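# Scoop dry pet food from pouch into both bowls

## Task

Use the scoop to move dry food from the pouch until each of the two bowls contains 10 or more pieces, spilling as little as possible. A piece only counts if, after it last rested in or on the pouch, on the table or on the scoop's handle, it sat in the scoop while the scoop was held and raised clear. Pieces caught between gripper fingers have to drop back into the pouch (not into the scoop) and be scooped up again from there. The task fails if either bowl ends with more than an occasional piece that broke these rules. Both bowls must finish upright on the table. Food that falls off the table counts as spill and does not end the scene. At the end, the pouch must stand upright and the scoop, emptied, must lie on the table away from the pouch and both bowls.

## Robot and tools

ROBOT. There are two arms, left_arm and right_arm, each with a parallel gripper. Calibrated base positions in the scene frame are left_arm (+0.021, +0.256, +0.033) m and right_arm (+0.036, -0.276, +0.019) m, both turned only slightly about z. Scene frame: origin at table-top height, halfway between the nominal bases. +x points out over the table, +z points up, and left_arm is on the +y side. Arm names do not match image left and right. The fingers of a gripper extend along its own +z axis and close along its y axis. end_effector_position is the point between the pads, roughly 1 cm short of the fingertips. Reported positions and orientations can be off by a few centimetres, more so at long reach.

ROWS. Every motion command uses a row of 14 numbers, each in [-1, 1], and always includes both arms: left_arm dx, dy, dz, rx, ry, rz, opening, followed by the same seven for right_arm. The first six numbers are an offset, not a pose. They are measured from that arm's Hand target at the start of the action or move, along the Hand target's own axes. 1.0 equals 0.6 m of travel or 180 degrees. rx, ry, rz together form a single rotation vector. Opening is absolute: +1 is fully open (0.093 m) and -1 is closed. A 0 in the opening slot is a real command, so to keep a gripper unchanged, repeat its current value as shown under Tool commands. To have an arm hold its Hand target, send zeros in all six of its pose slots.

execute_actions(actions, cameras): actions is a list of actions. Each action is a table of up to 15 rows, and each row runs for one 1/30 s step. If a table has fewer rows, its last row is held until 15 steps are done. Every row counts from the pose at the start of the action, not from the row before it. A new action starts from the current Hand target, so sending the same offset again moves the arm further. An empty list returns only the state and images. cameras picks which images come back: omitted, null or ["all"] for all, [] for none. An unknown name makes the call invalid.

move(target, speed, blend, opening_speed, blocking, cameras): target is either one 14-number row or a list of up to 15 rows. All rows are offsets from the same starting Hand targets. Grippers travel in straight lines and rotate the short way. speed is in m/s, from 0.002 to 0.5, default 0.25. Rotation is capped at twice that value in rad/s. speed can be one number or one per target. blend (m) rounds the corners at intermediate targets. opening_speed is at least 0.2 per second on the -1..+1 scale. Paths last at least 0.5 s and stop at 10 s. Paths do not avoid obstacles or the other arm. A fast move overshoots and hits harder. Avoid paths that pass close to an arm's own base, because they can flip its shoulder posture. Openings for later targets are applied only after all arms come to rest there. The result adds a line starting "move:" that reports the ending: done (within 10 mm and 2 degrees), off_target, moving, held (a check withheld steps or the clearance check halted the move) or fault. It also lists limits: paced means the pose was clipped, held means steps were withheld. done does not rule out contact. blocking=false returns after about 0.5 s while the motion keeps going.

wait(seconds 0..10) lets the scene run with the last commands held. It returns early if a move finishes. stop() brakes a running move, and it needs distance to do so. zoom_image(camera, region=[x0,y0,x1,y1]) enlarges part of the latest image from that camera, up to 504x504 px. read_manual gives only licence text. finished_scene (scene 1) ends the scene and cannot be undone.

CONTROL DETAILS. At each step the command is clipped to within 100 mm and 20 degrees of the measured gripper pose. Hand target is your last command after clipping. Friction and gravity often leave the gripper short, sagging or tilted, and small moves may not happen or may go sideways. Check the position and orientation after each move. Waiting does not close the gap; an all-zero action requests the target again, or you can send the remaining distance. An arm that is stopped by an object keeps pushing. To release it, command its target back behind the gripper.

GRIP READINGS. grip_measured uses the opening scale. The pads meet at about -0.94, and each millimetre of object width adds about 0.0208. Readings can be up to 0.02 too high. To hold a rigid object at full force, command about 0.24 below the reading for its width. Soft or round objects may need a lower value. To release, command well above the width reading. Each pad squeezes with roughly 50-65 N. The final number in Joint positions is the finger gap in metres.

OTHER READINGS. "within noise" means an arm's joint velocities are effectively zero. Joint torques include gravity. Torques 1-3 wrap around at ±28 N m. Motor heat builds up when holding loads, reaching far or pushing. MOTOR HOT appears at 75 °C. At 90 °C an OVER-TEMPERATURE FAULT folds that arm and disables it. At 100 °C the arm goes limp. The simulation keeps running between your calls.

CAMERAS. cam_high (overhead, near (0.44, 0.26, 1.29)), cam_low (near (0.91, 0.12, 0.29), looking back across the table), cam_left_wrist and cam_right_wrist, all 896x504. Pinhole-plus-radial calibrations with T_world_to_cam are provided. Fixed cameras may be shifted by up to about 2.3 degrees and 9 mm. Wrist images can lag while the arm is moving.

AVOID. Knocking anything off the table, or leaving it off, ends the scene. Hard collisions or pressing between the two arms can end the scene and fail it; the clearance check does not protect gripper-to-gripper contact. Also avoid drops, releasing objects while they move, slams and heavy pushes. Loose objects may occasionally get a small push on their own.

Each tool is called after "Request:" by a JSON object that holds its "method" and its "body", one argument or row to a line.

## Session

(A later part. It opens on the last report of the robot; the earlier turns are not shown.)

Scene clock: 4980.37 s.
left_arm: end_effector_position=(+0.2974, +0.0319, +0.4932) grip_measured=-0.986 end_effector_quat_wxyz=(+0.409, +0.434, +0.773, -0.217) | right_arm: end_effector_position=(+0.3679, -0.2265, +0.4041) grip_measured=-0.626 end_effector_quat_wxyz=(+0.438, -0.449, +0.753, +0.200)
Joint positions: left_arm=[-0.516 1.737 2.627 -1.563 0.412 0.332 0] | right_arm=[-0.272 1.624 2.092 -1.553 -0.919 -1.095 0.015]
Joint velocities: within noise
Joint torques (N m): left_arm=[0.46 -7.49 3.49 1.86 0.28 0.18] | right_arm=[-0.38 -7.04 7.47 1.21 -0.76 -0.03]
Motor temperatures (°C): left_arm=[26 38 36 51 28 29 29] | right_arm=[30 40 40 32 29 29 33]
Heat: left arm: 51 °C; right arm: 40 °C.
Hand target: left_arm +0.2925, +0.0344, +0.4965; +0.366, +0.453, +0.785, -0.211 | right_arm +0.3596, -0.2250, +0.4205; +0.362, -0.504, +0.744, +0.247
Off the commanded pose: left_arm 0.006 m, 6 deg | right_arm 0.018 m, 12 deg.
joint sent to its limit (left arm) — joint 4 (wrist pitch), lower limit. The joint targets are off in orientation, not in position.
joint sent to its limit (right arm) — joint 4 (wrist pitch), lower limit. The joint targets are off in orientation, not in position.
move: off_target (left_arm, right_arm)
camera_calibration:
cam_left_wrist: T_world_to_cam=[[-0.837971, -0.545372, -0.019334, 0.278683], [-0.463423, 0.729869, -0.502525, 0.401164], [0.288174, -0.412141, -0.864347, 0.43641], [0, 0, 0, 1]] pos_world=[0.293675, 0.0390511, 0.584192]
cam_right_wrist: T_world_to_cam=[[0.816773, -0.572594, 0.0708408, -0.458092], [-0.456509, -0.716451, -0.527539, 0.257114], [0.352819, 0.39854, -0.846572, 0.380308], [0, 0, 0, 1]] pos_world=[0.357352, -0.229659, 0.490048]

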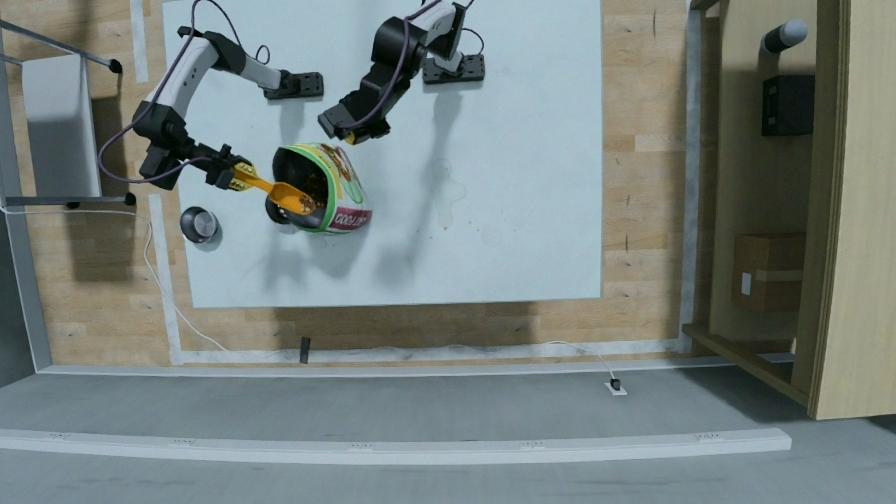

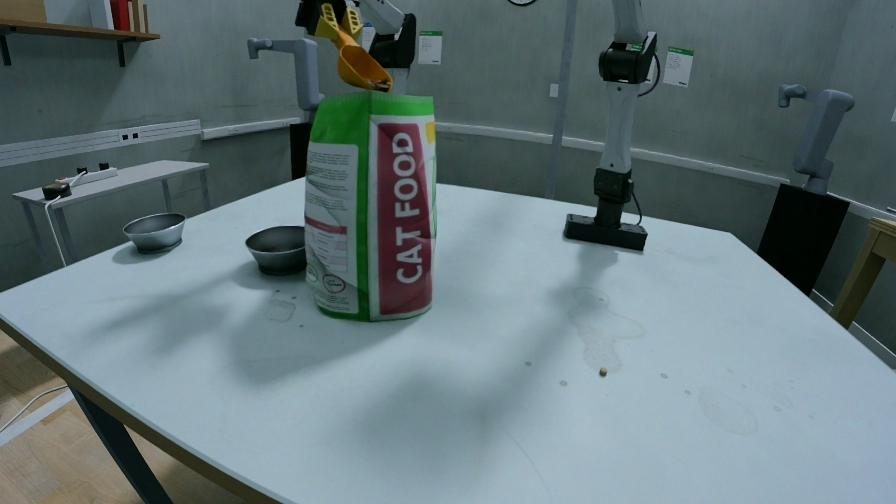

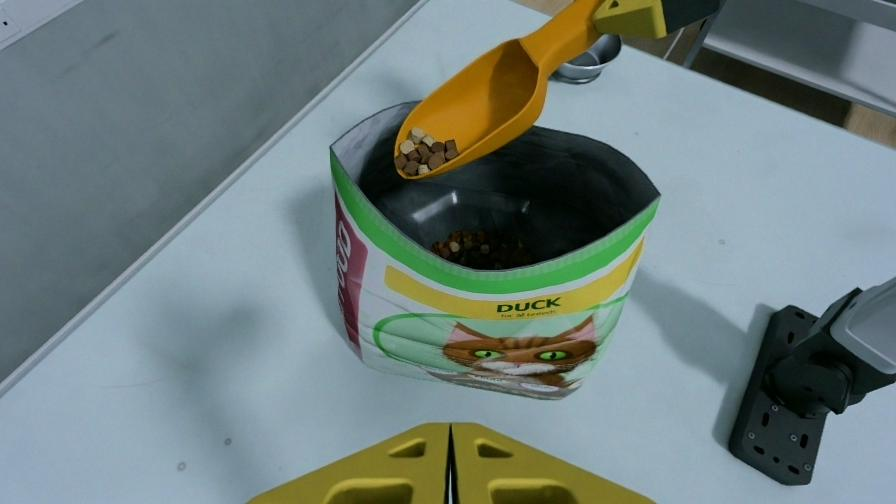

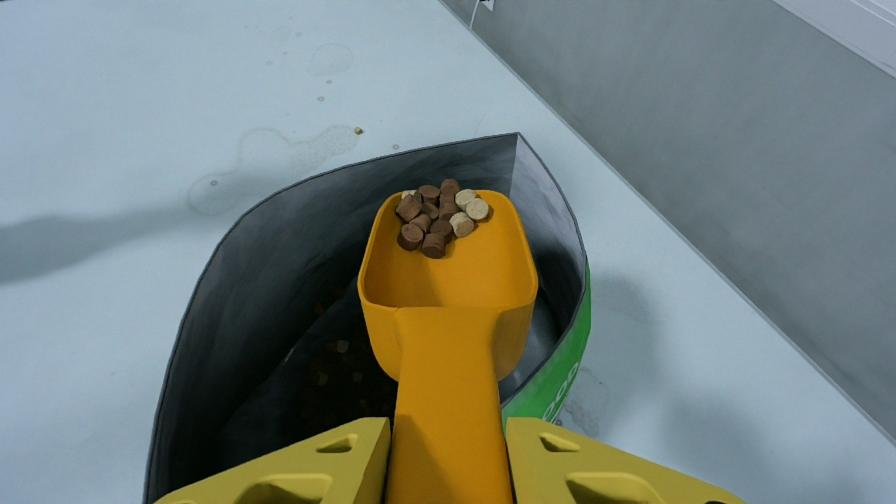

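Request:
{"method": "move", "body": {
  "target": [0,0,0,0,0,0,-1,0.1007,-0.0363,-0.2106,0.1082,-0.044,0.073,-1],
  "speed": 0.1
}}

Scene clock: 4995.80 s.
left_arm: end_effector_position=(+0.2974, +0.0319, +0.4932) grip_measured=-0.986 end_effector_quat_wxyz=(+0.409, +0.434, +0.773, -0.217) | right_arm: end_effector_position=(+0.3342, -0.3651, +0.4422) grip_measured=-0.626 end_effector_quat_wxyz=(+0.540, -0.260, +0.793, +0.110)
Joint positions: left_arm=[-0.516 1.737 2.627 -1.563 0.412 0.332 0] | right_arm=[-0.801 1.546 2.075 -1.555 -1.094 -1.088 0.015]
Joint velocities: within noise
Joint torques (N m): left_arm=[0.44 -7.46 3.49 1.86 0.28 0.19] | right_arm=[-0.12 -5.46 5.68 1.26 -0.81 -0.03]
Motor temperatures (°C): left_arm=[26 38 36 51 28 29 29] | right_arm=[30 39 40 33 30 29 33]
Heat: left arm: 51 °C; right arm: 40 °C.
Hand target: left_arm +0.2925, +0.0344, +0.4965; +0.366, +0.453, +0.785, -0.211 | right_arm +0.3294, -0.3602, +0.4506; +0.462, -0.330, +0.801, +0.191
Off the commanded pose: left_arm 0.006 m, 6 deg | right_arm 0.011 m, 15 deg.
joint sent to its limit (left arm) — joint 4 (wrist pitch), lower limit. The joint targets are off in orientation, not in position.
joint sent to its limit (right arm) — joint 4 (wrist pitch), lower limit. The joint targets are off in orientation, not in position.
move: off_target (left_arm, right_arm)
camera_calibration:
cam_left_wrist: T_world_to_cam=[[-0.837971, -0.545372, -0.019334, 0.278683], [-0.463423, 0.729869, -0.502525, 0.401164], [0.288174, -0.412141, -0.864347, 0.43641], [0, 0, 0, 1]] pos_world=[0.293675, 0.0390511, 0.584192]
cam_right_wrist: T_world_to_cam=[[0.479409, -0.874502, 0.0735765, -0.511342], [-0.635215, -0.40363, -0.658472, 0.394366], [0.605532, 0.26894, -0.749, 0.30477], [0, 0, 0, 1]] pos_world=[0.3111, -0.369957, 0.525574]

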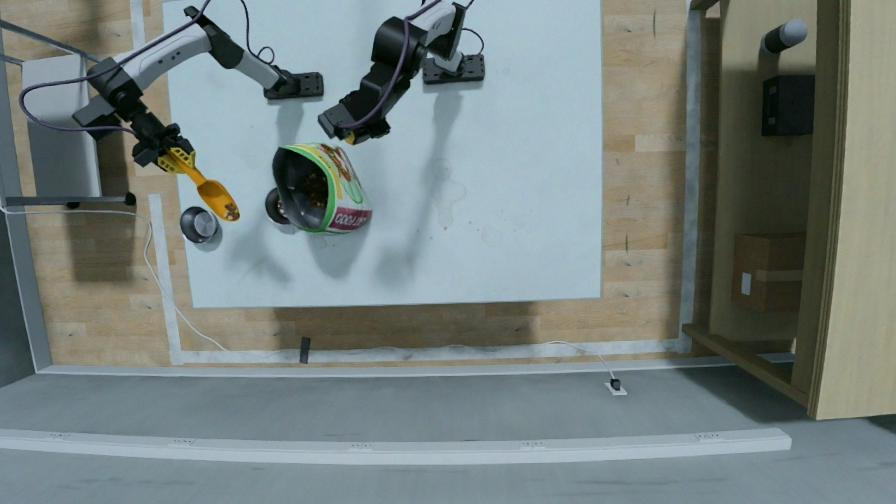

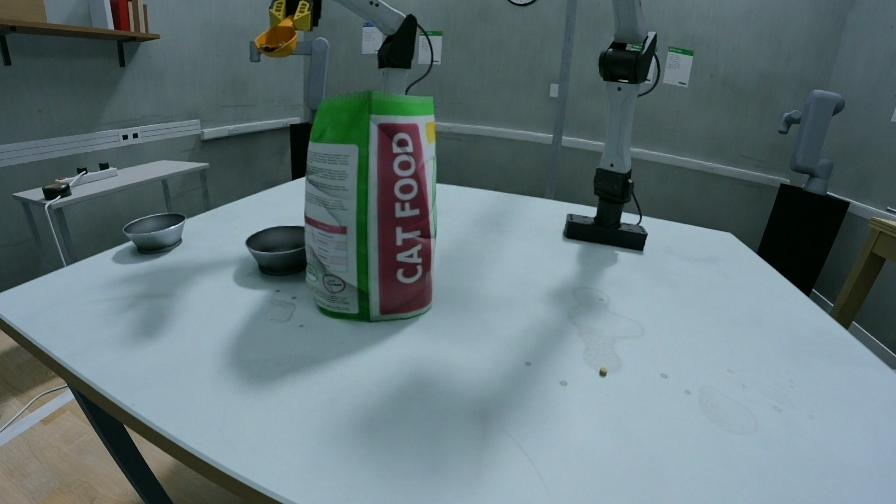

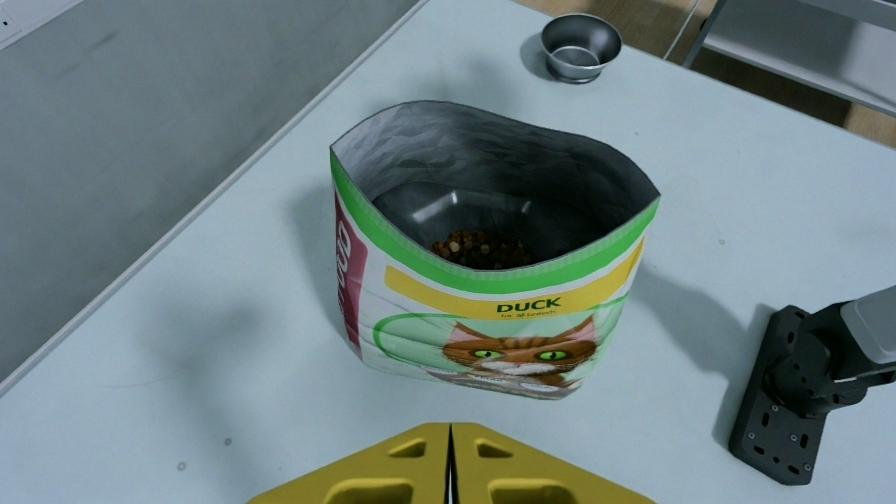

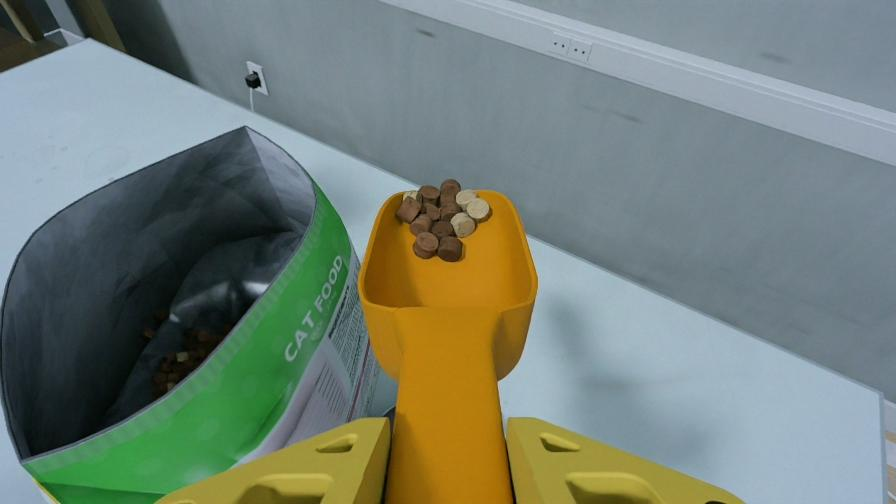

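Request:
{"method": "move", "body": {
  "target": [
    [0,0,0,0,0,0,-1,0.1079,-0.0712,-0.0182,0.2165,0,0.125,-1],
    [0,0,0,0,0,0,-1,0.3822,-0.2526,0.0068,0.4089,0,0.2361,-1]
  ],
  "speed": 0.11,
  "blend": 0.03
}}

Scene clock: 5043.83 s.
left_arm: end_effector_position=(+0.2974, +0.0319, +0.4932) grip_measured=-0.986 end_effector_quat_wxyz=(+0.409, +0.434, +0.773, -0.217) | right_arm: end_effector_position=(+0.3548, -0.5448, +0.2525) grip_measured=-0.626 end_effector_quat_wxyz=(+0.467, +0.295, +0.817, -0.168)
Joint positions: left_arm=[-0.516 1.737 2.627 -1.563 0.412 0.332 0] | right_arm=[-0.715 1.329 1.038 -0.242 -0.013 -0.006 0.015]
Joint velocities: within noise
Joint torques (N m): left_arm=[0.46 -7.45 3.49 1.87 0.28 0.18] | right_arm=[1.07 -4.25 6.38 2.57 0.13 -0.02]
Motor temperatures (°C): left_arm=[26 38 36 51 28 29 29] | right_arm=[30 37 40 35 30 29 33]
Heat: left arm: 51 °C; right arm: 40 °C.
Hand target: left_arm +0.2925, +0.0344, +0.4965; +0.366, +0.453, +0.785, -0.211 | right_arm +0.3572, -0.5458, +0.2497; +0.469, +0.298, +0.814, -0.171
Off the commanded pose: left_arm 0.006 m, 6 deg | right_arm 0.004 m, 1 deg.
joint sent to its limit (left arm) — joint 4 (wrist pitch), lower limit. The joint targets are off in orientation, not in position.
move: off_target (left_arm)
camera_calibration:
cam_left_wrist: T_world_to_cam=[[-0.837971, -0.545372, -0.019334, 0.278683], [-0.463423, 0.729869, -0.502525, 0.401164], [0.288174, -0.412141, -0.864347, 0.43641], [0, 0, 0, 1]] pos_world=[0.293675, 0.0390511, 0.584192]
cam_right_wrist: T_world_to_cam=[[-0.686229, -0.726932, -0.0256855, -0.145382], [-0.59564, 0.581856, -0.553766, 0.706443], [0.417496, -0.364711, -0.832276, -0.0588584], [0, 0, 0, 1]] pos_world=[0.345593, -0.538197, 0.338483]

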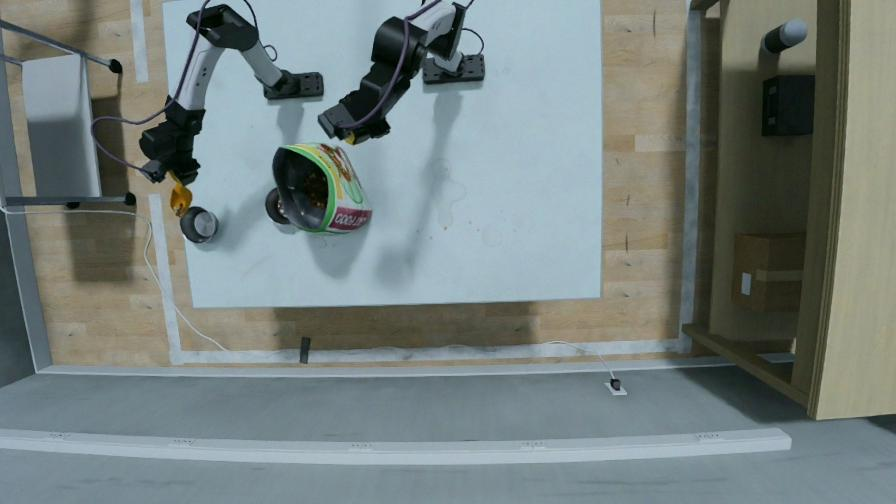

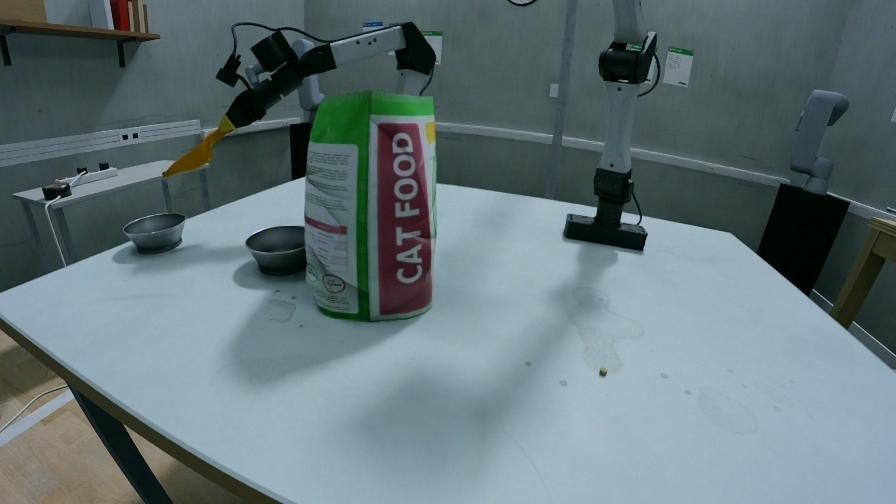

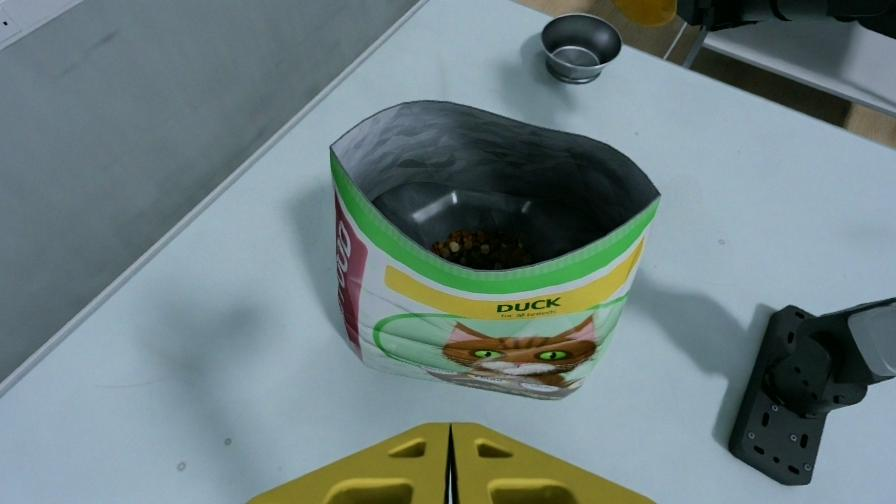

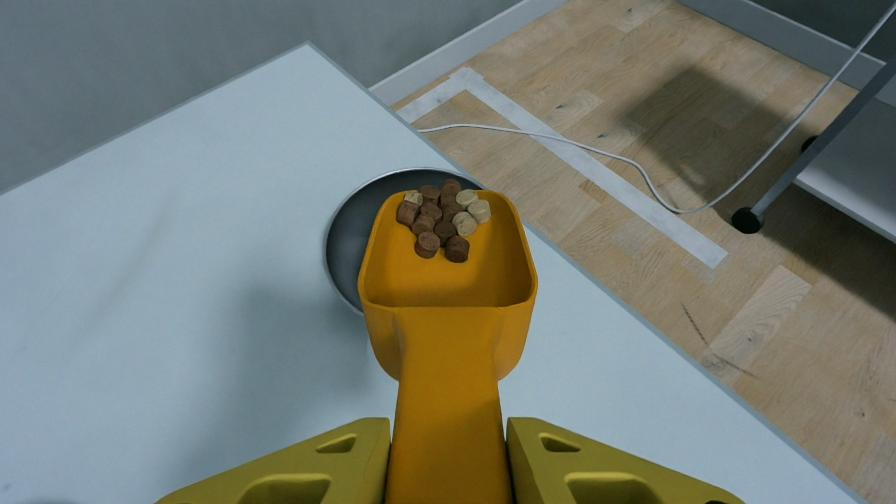

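Request:
{"method": "move", "body": {
  "target": [0,0,0,0,0,0,-1,-0.0008,0.0197,0.1005,-0.006,0.1111,-0.005,-1],
  "speed": 0.08,
  "cameras": ["cam_right_wrist","cam_low"]
}}

Scene clock: 5112.27 s.
left_arm: end_effector_position=(+0.2974, +0.0319, +0.4932) grip_measured=-0.986 end_effector_quat_wxyz=(+0.409, +0.434, +0.773, -0.217) | right_arm: end_effector_position=(+0.3989, -0.5676, +0.2123) grip_measured=-0.626 end_effector_quat_wxyz=(+0.316, +0.311, +0.890, -0.107)
Joint positions: left_arm=[-0.516 1.737 2.627 -1.563 0.412 0.332 0] | right_arm=[-0.69 1.729 1.52 -0.683 -0.011 -0.005 0.015]
Joint velocities: within noise
Joint torques (N m): left_arm=[0.46 -7.46 3.48 1.87 0.29 0.19] | right_arm=[1.03 -6.8 10.04 1.81 0.12 -0.04]
Motor temperatures (°C): left_arm=[26 38 36 51 28 29 29] | right_arm=[30 36 41 42 29 29 33]
Heat: left arm: 51 °C; right arm: 42 °C.
Hand target: left_arm +0.2925, +0.0344, +0.4965; +0.366, +0.453, +0.785, -0.211 | right_arm +0.4049, -0.5705, +0.2199; +0.322, +0.312, +0.887, -0.113
Off the commanded pose: left_arm 0.006 m, 6 deg | right_arm 0.010 m, 1 deg.
joint sent to its limit (left arm) — joint 4 (wrist pitch), lower limit. The joint targets are off in orientation, not in position.
move: off_target (left_arm)
camera_calibration:
cam_right_wrist: T_world_to_cam=[[-0.673869, -0.738827, -0.00587931, -0.148582], [-0.718588, 0.657218, -0.227368, 0.746271], [0.17185, -0.148991, -0.973791, 0.13135], [0, 0, 0, 1]] pos_world=[0.413564, -0.580669, 0.296712]
Images, in order (width x height): cam_low 896x504, cam_right_wrist 896x504.

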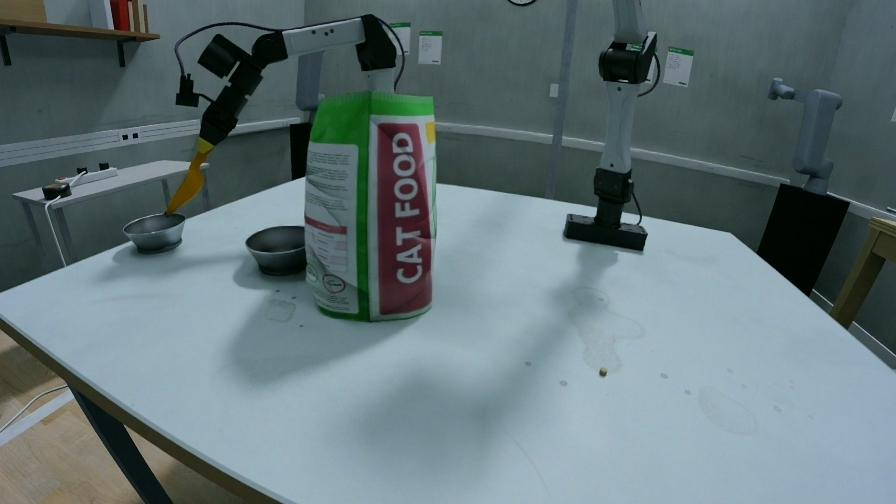

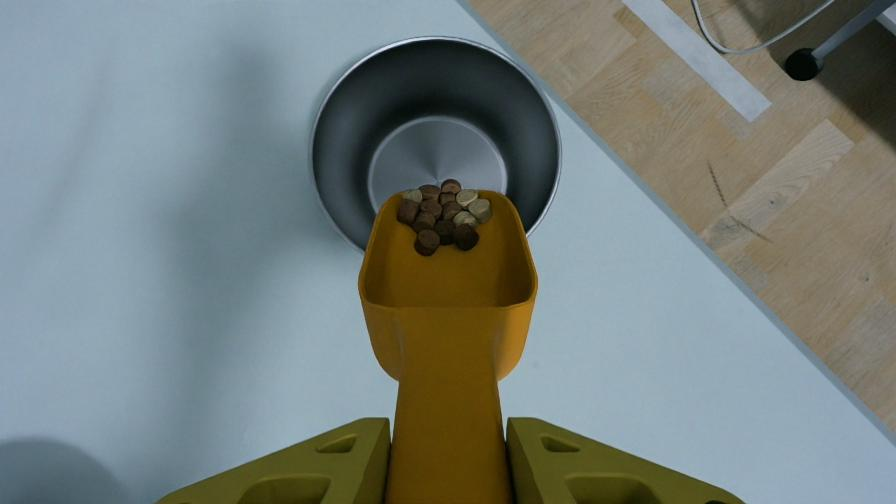

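Request:
{"method": "move", "body": {
  "target": [0,0,0,0,0,0,-1,-0.0281,-0.0029,0.0494,0,0.0556,0,-1],
  "speed": 0.06,
  "cameras": ["cam_right_wrist"]
}}

Scene clock: 5133.70 s.
left_arm: end_effector_position=(+0.2974, +0.0319, +0.4932) grip_measured=-0.986 end_effector_quat_wxyz=(+0.409, +0.434, +0.773, -0.217) | right_arm: end_effector_position=(+0.4247, -0.5885, +0.2040) grip_measured=-0.626 end_effector_quat_wxyz=(+0.240, +0.320, +0.913, -0.080)
Joint positions: left_arm=[-0.516 1.737 2.627 -1.563 0.412 0.332 0] | right_arm=[-0.69 2.01 1.946 -0.996 -0.011 -0.005 0.015]
Joint velocities: within noise
Joint torques (N m): left_arm=[0.46 -7.47 3.51 1.86 0.28 0.19] | right_arm=[0.65 -8.47 9.59 1.49 0.09 -0.07]
Motor temperatures (°C): left_arm=[26 38 36 51 28 29 29] | right_arm=[30 38 43 42 29 29 33]
Heat: left arm: 51 °C; right arm: 43 °C.
Hand target: left_arm +0.2925, +0.0344, +0.4965; +0.366, +0.453, +0.785, -0.211 | right_arm +0.4287, -0.5919, +0.2079; +0.243, +0.321, +0.911, -0.085
Off the commanded pose: left_arm 0.006 m, 6 deg | right_arm 0.007 m, 1 deg.
joint sent to its limit (left arm) — joint 4 (wrist pitch), lower limit. The joint targets are off in orientation, not in position.
move: off_target (left_arm)
camera_calibration:
cam_right_wrist: T_world_to_cam=[[-0.673996, -0.738725, 0.00394075, -0.148594], [-0.7375, 0.672551, -0.0613943, 0.75977], [0.0427031, -0.0442858, -0.998106, 0.237241], [0, 0, 0, 1]] pos_world=[0.450047, -0.610248, 0.284023]
Images, in order (width x height): cam_right_wrist 896x504.

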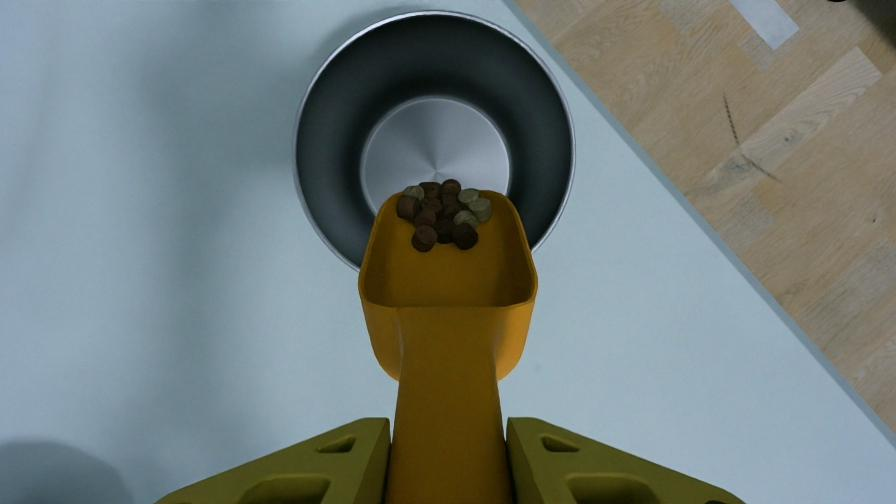

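Request:
{"method": "move", "body": {
  "target": [0,0,0,0,0,0,-1,-0.028,0,0.0045,0,0.0333,0,-1],
  "speed": 0.06,
  "cameras": ["cam_right_wrist"]
}}

Scene clock: 5144.43 s.
left_arm: end_effector_position=(+0.2974, +0.0319, +0.4932) grip_measured=-0.986 end_effector_quat_wxyz=(+0.409, +0.434, +0.773, -0.217) | right_arm: end_effector_position=(+0.4385, -0.5997, +0.2135) grip_measured=-0.626 end_effector_quat_wxyz=(+0.195, +0.324, +0.924, -0.064)
Joint positions: left_arm=[-0.516 1.737 2.627 -1.563 0.412 0.332 0] | right_arm=[-0.69 2.258 2.423 -1.322 -0.011 -0.005 0.015]
Joint velocities: within noise
Joint torques (N m): left_arm=[0.44 -7.49 3.52 1.86 0.28 0.19] | right_arm=[0.66 -9.46 8.9 1.3 0.1 -0.08]
Motor temperatures (°C): left_arm=[26 38 36 51 28 29 29] | right_arm=[30 39 43 41 29 29 33]
Heat: left arm: 51 °C; right arm: 43 °C.
Hand target: left_arm +0.2925, +0.0344, +0.4965; +0.366, +0.453, +0.785, -0.211 | right_arm +0.4411, -0.6019, +0.2139; +0.195, +0.325, +0.923, -0.068
Off the commanded pose: left_arm 0.006 m, 6 deg | right_arm 0.003 m, 1 deg.
joint sent to its limit (left arm) — joint 4 (wrist pitch), lower limit. The joint targets are off in orientation, not in position.
move: off_target (left_arm)
camera_calibration:
cam_right_wrist: T_world_to_cam=[[-0.673482, -0.739142, 0.00960799, -0.149281], [-0.738462, 0.673331, 0.0360527, 0.758135], [-0.0331174, 0.0171857, -0.999304, 0.315997], [0, 0, 0, 1]] pos_world=[0.46978, -0.626246, 0.289879]
Images, in order (width x height): cam_right_wrist 896x504.

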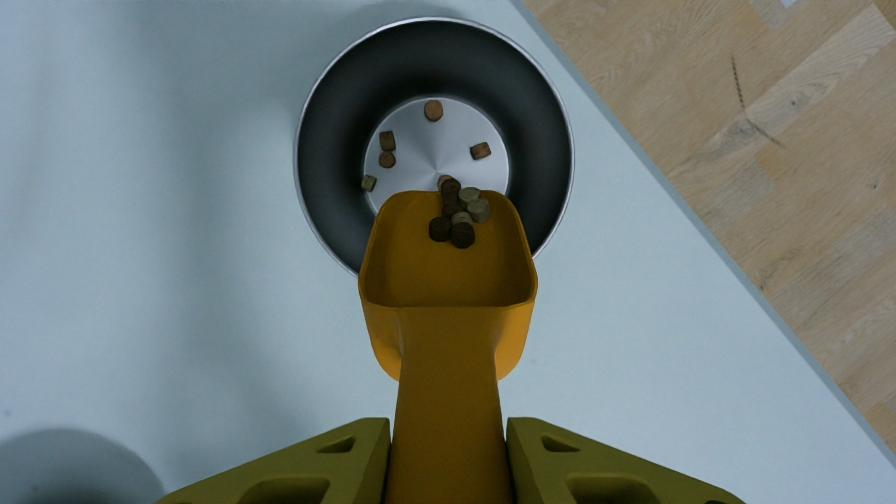

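Request:
{"method": "move", "body": {
  "target": [0,0,0,0,0,0,-1,0.0208,0,0.0017,0,0.0222,0,-1],
  "speed": 0.08,
  "cameras": ["cam_right_wrist"]
}}

Scene clock: 5163.73 s.
left_arm: end_effector_position=(+0.2974, +0.0319, +0.4932) grip_measured=-0.986 end_effector_quat_wxyz=(+0.409, +0.434, +0.773, -0.217) | right_arm: end_effector_position=(+0.4304, -0.5931, +0.2083) grip_measured=-0.626 end_effector_quat_wxyz=(+0.164, +0.326, +0.930, -0.053)
Joint positions: left_arm=[-0.516 1.737 2.627 -1.563 0.412 0.332 0] | right_arm=[-0.69 2.299 2.497 -1.423 -0.011 -0.005 0.015]
Joint velocities: within noise
Joint torques (N m): left_arm=[0.46 -7.47 3.49 1.86 0.29 0.19] | right_arm=[0.68 -9.54 8.62 1.16 0.1 -0.07]
Motor temperatures (°C): left_arm=[26 38 35 51 28 29 29] | right_arm=[30 41 43 39 29 29 33]
Heat: left arm: 51 °C; right arm: 43 °C.
Hand target: left_arm +0.2925, +0.0344, +0.4965; +0.366, +0.453, +0.785, -0.211 | right_arm +0.4326, -0.5950, +0.2080; +0.163, +0.327, +0.929, -0.057
Off the commanded pose: left_arm 0.006 m, 6 deg | right_arm 0.003 m, 1 deg.
joint sent to its limit (left arm) — joint 4 (wrist pitch), lower limit. The joint targets are off in orientation, not in position.
move: off_target (left_arm)
camera_calibration:
cam_right_wrist: T_world_to_cam=[[-0.67288, -0.739629, 0.0134543, -0.151182], [-0.734837, 0.670392, 0.102904, 0.730691], [-0.0851307, 0.0593555, -0.9946, 0.356809], [0, 0, 0, 1]] pos_world=[0.465587, -0.622846, 0.281725]
Images, in order (width x height): cam_right_wrist 896x504.

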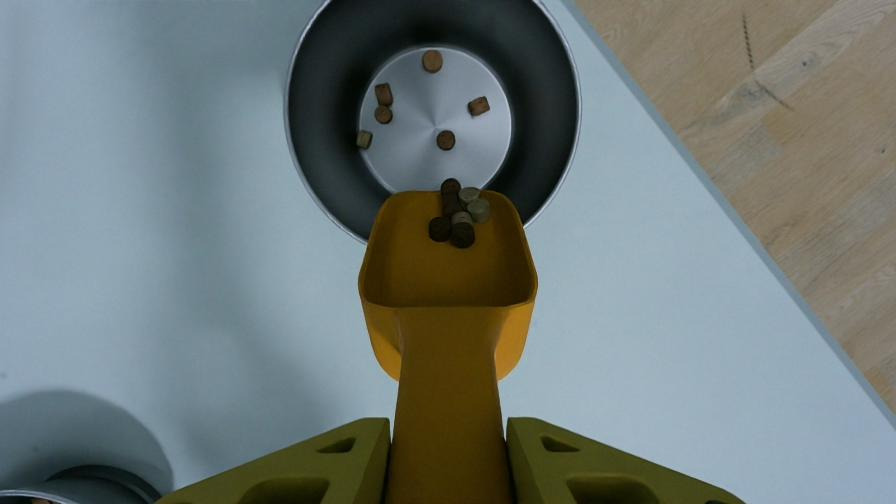

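Request:
{"method": "move", "body": {
  "target": [0,0,0,0,0,0,-1,0,0,0,0,0.008,0.13,-1],
  "speed": 0.2,
  "cameras": ["cam_right_wrist"]
}}

Scene clock: 5180.23 s.
left_arm: end_effector_position=(+0.2974, +0.0319, +0.4932) grip_measured=-0.986 end_effector_quat_wxyz=(+0.409, +0.434, +0.773, -0.217) | right_arm: end_effector_position=(+0.4307, -0.5934, +0.2089) grip_measured=-0.626 end_effector_quat_wxyz=(+0.160, +0.506, +0.847, -0.017)
Joint positions: left_arm=[-0.516 1.737 2.627 -1.563 0.412 0.332 0] | right_arm=[-0.69 2.369 2.633 -1.512 -0.011 0.398 0.015]
Joint velocities: within noise
Joint torques (N m): left_arm=[0.46 -7.46 3.49 1.86 0.28 0.19] | right_arm=[0.46 -9.73 8.29 1.04 0.07 -0.04]
Motor temperatures (°C): left_arm=[26 38 35 51 28 29 29] | right_arm=[30 45 44 39 29 29 33]
Heat: left arm: 51 °C; right arm: 45 °C.
Hand target: left_arm +0.2925, +0.0344, +0.4965; +0.366, +0.453, +0.785, -0.211 | right_arm +0.4326, -0.5950, +0.2079; +0.160, +0.509, +0.846, -0.019
Off the commanded pose: left_arm 0.006 m, 6 deg | right_arm 0.003 m, 0 deg.
joint sent to its limit (left arm) — joint 4 (wrist pitch), lower limit. The joint targets are off in orientation, not in position.
move: off_target (left_arm)
camera_calibration:
cam_right_wrist: T_world_to_cam=[[-0.895572, -0.431777, -0.107333, 0.152648], [-0.444175, 0.881598, 0.159667, 0.719355], [0.0256839, 0.190667, -0.981319, 0.384805], [0, 0, 0, 1]] pos_world=[0.446344, -0.641641, 0.279144]
Images, in order (width x height): cam_right_wrist 896x504.

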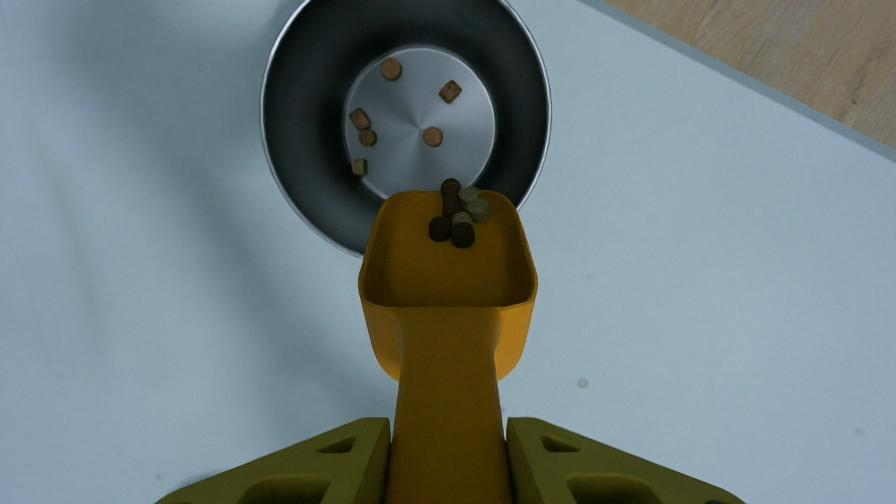

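Request:
{"method": "move", "body": {
  "target": [0,0,0,0,0,0,-1,0,0,0,0,0,-0.25,-1],
  "speed": 0.4,
  "cameras": ["cam_right_wrist"]
}}

Scene clock: 5185.50 s.
left_arm: end_effector_position=(+0.2974, +0.0319, +0.4932) grip_measured=-0.986 end_effector_quat_wxyz=(+0.409, +0.434, +0.773, -0.217) | right_arm: end_effector_position=(+0.4305, -0.5932, +0.2089) grip_measured=-0.626 end_effector_quat_wxyz=(+0.142, +0.151, +0.975, -0.076)
Joint positions: left_arm=[-0.516 1.737 2.627 -1.563 0.412 0.332 0] | right_arm=[-0.69 2.369 2.634 -1.513 -0.011 -0.372 0.015]
Joint velocities: within noise
Joint torques (N m): left_arm=[0.47 -7.47 3.48 1.86 0.29 0.18] | right_arm=[0.47 -9.68 8.49 1.07 0.02 -0.17]
Motor temperatures (°C): left_arm=[26 38 35 51 28 29 29] | right_arm=[30 45 44 39 29 29 33]
Heat: left arm: 51 °C; right arm: 45 °C.
Hand target: left_arm +0.2925, +0.0344, +0.4965; +0.366, +0.453, +0.785, -0.211 | right_arm +0.4326, -0.5950, +0.2080; +0.140, +0.147, +0.976, -0.078
Off the commanded pose: left_arm 0.006 m, 6 deg | right_arm 0.003 m, 1 deg.
joint sent to its limit (left arm) — joint 4 (wrist pitch), lower limit. The joint targets are off in orientation, not in position.
move: off_target (left_arm)
camera_calibration:
cam_right_wrist: T_world_to_cam=[[-0.375477, -0.917667, 0.130016, -0.409154], [-0.910255, 0.391527, 0.134693, 0.634222], [-0.174508, -0.0677739, -0.982321, 0.317852], [0, 0, 0, 1]] pos_world=[0.479143, -0.602241, 0.280004]
Images, in order (width x height): cam_right_wrist 896x504.

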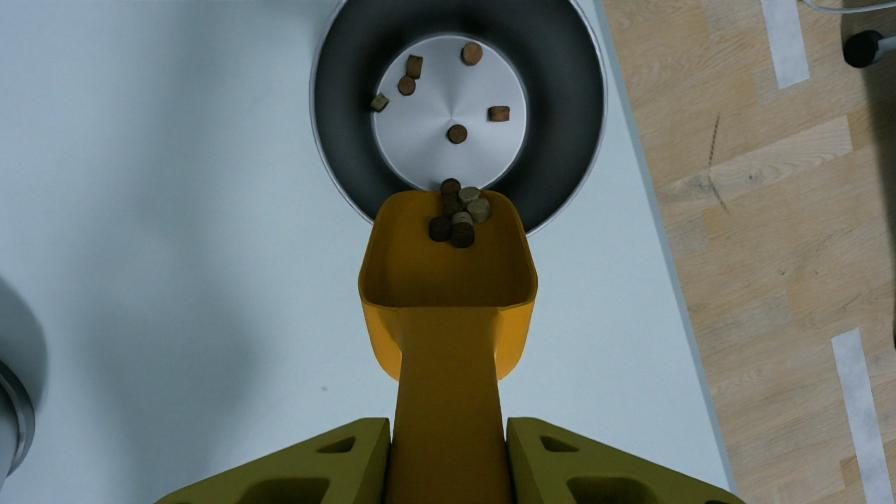

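Request:
{"method": "move", "body": {
  "target": [0,0,0,0,0,0,-1,0,0,0,0,0,-0.25,-1],
  "speed": 0.4,
  "cameras": ["cam_right_wrist"]
}}

Scene clock: 5207.87 s.
left_arm: end_effector_position=(+0.2974, +0.0319, +0.4932) grip_measured=-0.986 end_effector_quat_wxyz=(+0.409, +0.434, +0.773, -0.217) | right_arm: end_effector_position=(+0.4312, -0.5938, +0.2092) grip_measured=-0.626 end_effector_quat_wxyz=(+0.103, -0.233, +0.959, -0.126)
Joint positions: left_arm=[-0.516 1.737 2.627 -1.563 0.412 0.332 0] | right_arm=[-0.69 2.369 2.634 -1.509 -0.011 -1.157 0.015]
Joint velocities: within noise
Joint torques (N m): left_arm=[0.46 -7.47 3.51 1.86 0.28 0.19] | right_arm=[0.51 -9.66 8.43 1 -0.02 -0.14]
Motor temperatures (°C): left_arm=[26 38 35 51 28 29 29] | right_arm=[30 47 45 38 29 29 33]
Heat: left arm: 51 °C; right arm: 47 °C.
Hand target: left_arm +0.2925, +0.0344, +0.4965; +0.366, +0.453, +0.785, -0.211 | right_arm +0.4326, -0.5950, +0.2080; +0.100, -0.238, +0.958, -0.126
Off the commanded pose: left_arm 0.006 m, 6 deg | right_arm 0.002 m, 1 deg.
joint sent to its limit (left arm) — joint 4 (wrist pitch), lower limit. The joint targets are off in orientation, not in position.
move: off_target (left_arm)
camera_calibration:
cam_right_wrist: T_world_to_cam=[[0.362852, -0.874233, 0.322577, -0.742335], [-0.921149, -0.284205, 0.265918, 0.211105], [-0.140796, -0.39363, -0.908423, 0.0947772], [0, 0, 0, 1]] pos_world=[0.477161, -0.551669, 0.269421]
Images, in order (width x height): cam_right_wrist 896x504.

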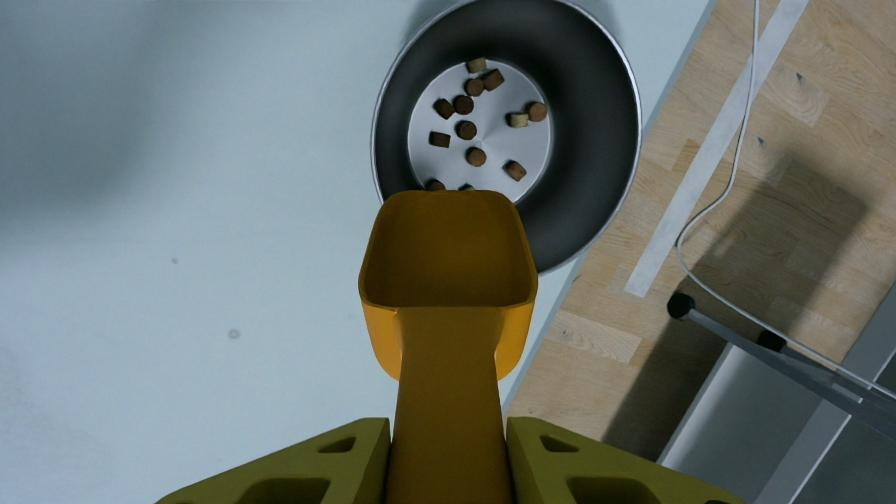

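Request:
{"method": "move", "body": {
  "target": [0,0,0,0,0,0,-1,0,0,0,0,0,0.37,-1],
  "speed": 0.4,
  "cameras": ["cam_right_wrist","cam_low"]
}}

Scene clock: 5228.17 s.
left_arm: end_effector_position=(+0.2974, +0.0319, +0.4932) grip_measured=-0.986 end_effector_quat_wxyz=(+0.409, +0.434, +0.773, -0.217) | right_arm: end_effector_position=(+0.4305, -0.5932, +0.2089) grip_measured=-0.626 end_effector_quat_wxyz=(+0.153, +0.324, +0.932, -0.049)
Joint positions: left_arm=[-0.516 1.737 2.627 -1.563 0.412 0.332 0] | right_arm=[-0.69 2.369 2.634 -1.513 -0.011 -0.011 0.015]
Joint velocities: within noise
Joint torques (N m): left_arm=[0.46 -7.46 3.49 1.86 0.28 0.18] | right_arm=[0.47 -9.66 8.53 1.07 0.04 0]
Motor temperatures (°C): left_arm=[26 38 35 51 28 29 29] | right_arm=[30 49 45 37 29 29 33]
Heat: left arm: 51 °C; right arm: 49 °C.
Hand target: left_arm +0.2925, +0.0344, +0.4965; +0.366, +0.453, +0.785, -0.211 | right_arm +0.4326, -0.5950, +0.2080; +0.153, +0.327, +0.931, -0.051
Off the commanded pose: left_arm 0.006 m, 6 deg | right_arm 0.003 m, 0 deg.
joint sent to its limit (left arm) — joint 4 (wrist pitch), lower limit. The joint targets are off in orientation, not in position.
move: off_target (left_arm)
camera_calibration:
cam_right_wrist: T_world_to_cam=[[-0.668038, -0.743936, 0.0168451, -0.156528], [-0.736674, 0.664374, 0.126173, 0.723128], [-0.105056, 0.071879, -0.991865, 0.372789], [0, 0, 0, 1]] pos_world=[0.467306, -0.62367, 0.281154]
Images, in order (width x height): cam_low 896x504, cam_right_wrist 896x504.

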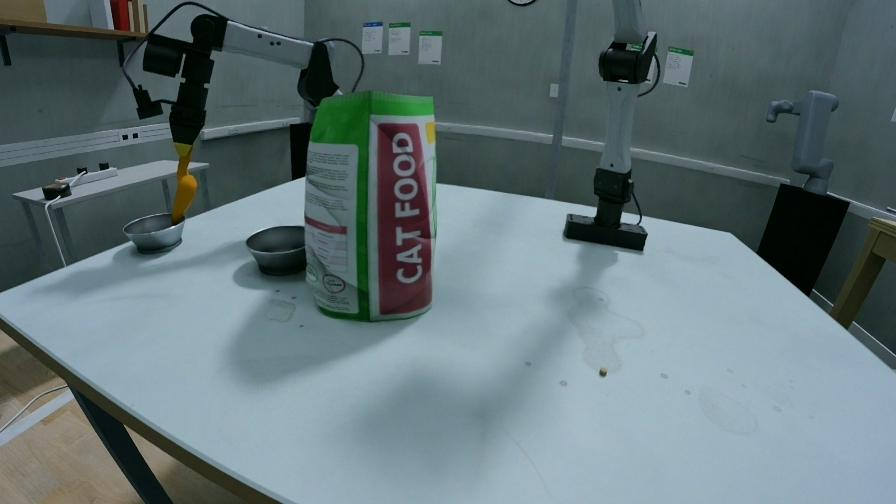

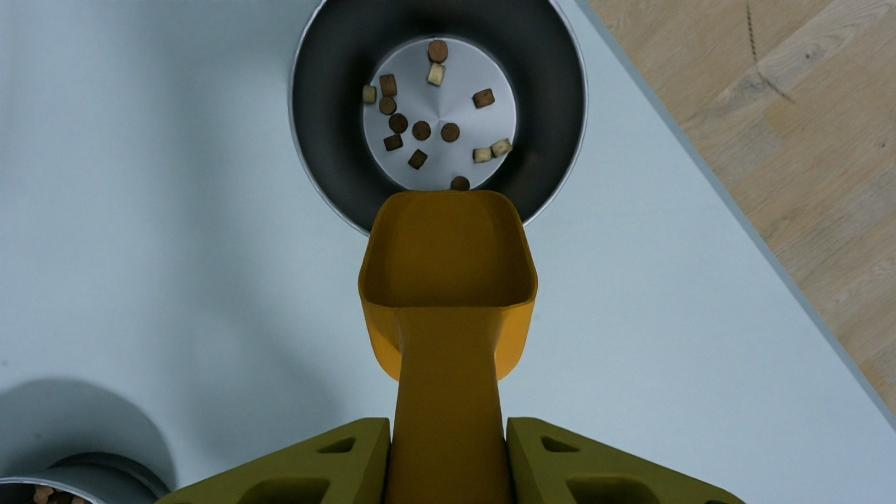

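Request:
{"method": "move", "body": {
  "target": [0,0,0,0,0,0,-1,0.0842,0,-0.1052,0,-0.1667,0,-1],
  "speed": 0.15,
  "cameras": ["cam_right_wrist"]
}}

Scene clock: 5243.10 s.
left_arm: end_effector_position=(+0.2974, +0.0319, +0.4932) grip_measured=-0.986 end_effector_quat_wxyz=(+0.409, +0.434, +0.773, -0.217) | right_arm: end_effector_position=(+0.3807, -0.5529, +0.2430) grip_measured=-0.626 end_effector_quat_wxyz=(+0.373, +0.301, +0.868, -0.129)
Joint positions: left_arm=[-0.516 1.737 2.627 -1.563 0.412 0.332 0] | right_arm=[-0.69 1.551 1.365 -0.573 -0.011 -0.008 0.015]
Joint velocities: within noise
Joint torques (N m): left_arm=[0.44 -7.47 3.51 1.87 0.29 0.18] | right_arm=[0.25 -8.31 6 2.27 0.01 -0.03]
Motor temperatures (°C): left_arm=[26 38 35 51 28 29 29] | right_arm=[30 49 45 38 29 29 33]
Heat: left arm: 51 °C; right arm: 49 °C.
Hand target: left_arm +0.2925, +0.0344, +0.4965; +0.366, +0.453, +0.785, -0.211 | right_arm +0.3794, -0.5527, +0.2517; +0.388, +0.303, +0.860, -0.134
Off the commanded pose: left_arm 0.006 m, 6 deg | right_arm 0.009 m, 2 deg.
joint sent to its limit (left arm) — joint 4 (wrist pitch), lower limit. The joint targets are off in orientation, not in position.
move: off_target (left_arm)
camera_calibration:
cam_right_wrist: T_world_to_cam=[[-0.67114, -0.741248, -0.0110188, -0.150893], [-0.690708, 0.630641, -0.353857, 0.735903], [0.269245, -0.229877, -0.935235, 0.0754603], [0, 0, 0, 1]] pos_world=[0.386707, -0.558592, 0.329315]
Images, in order (width x height): cam_right_wrist 896x504.

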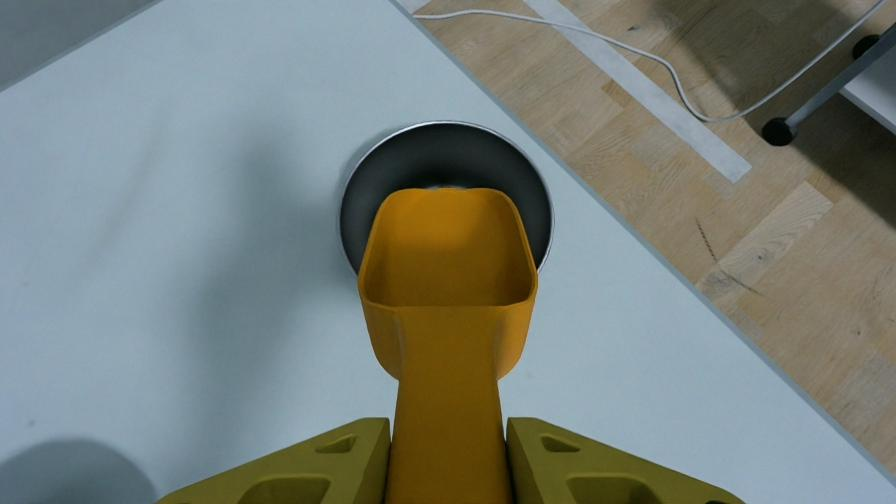

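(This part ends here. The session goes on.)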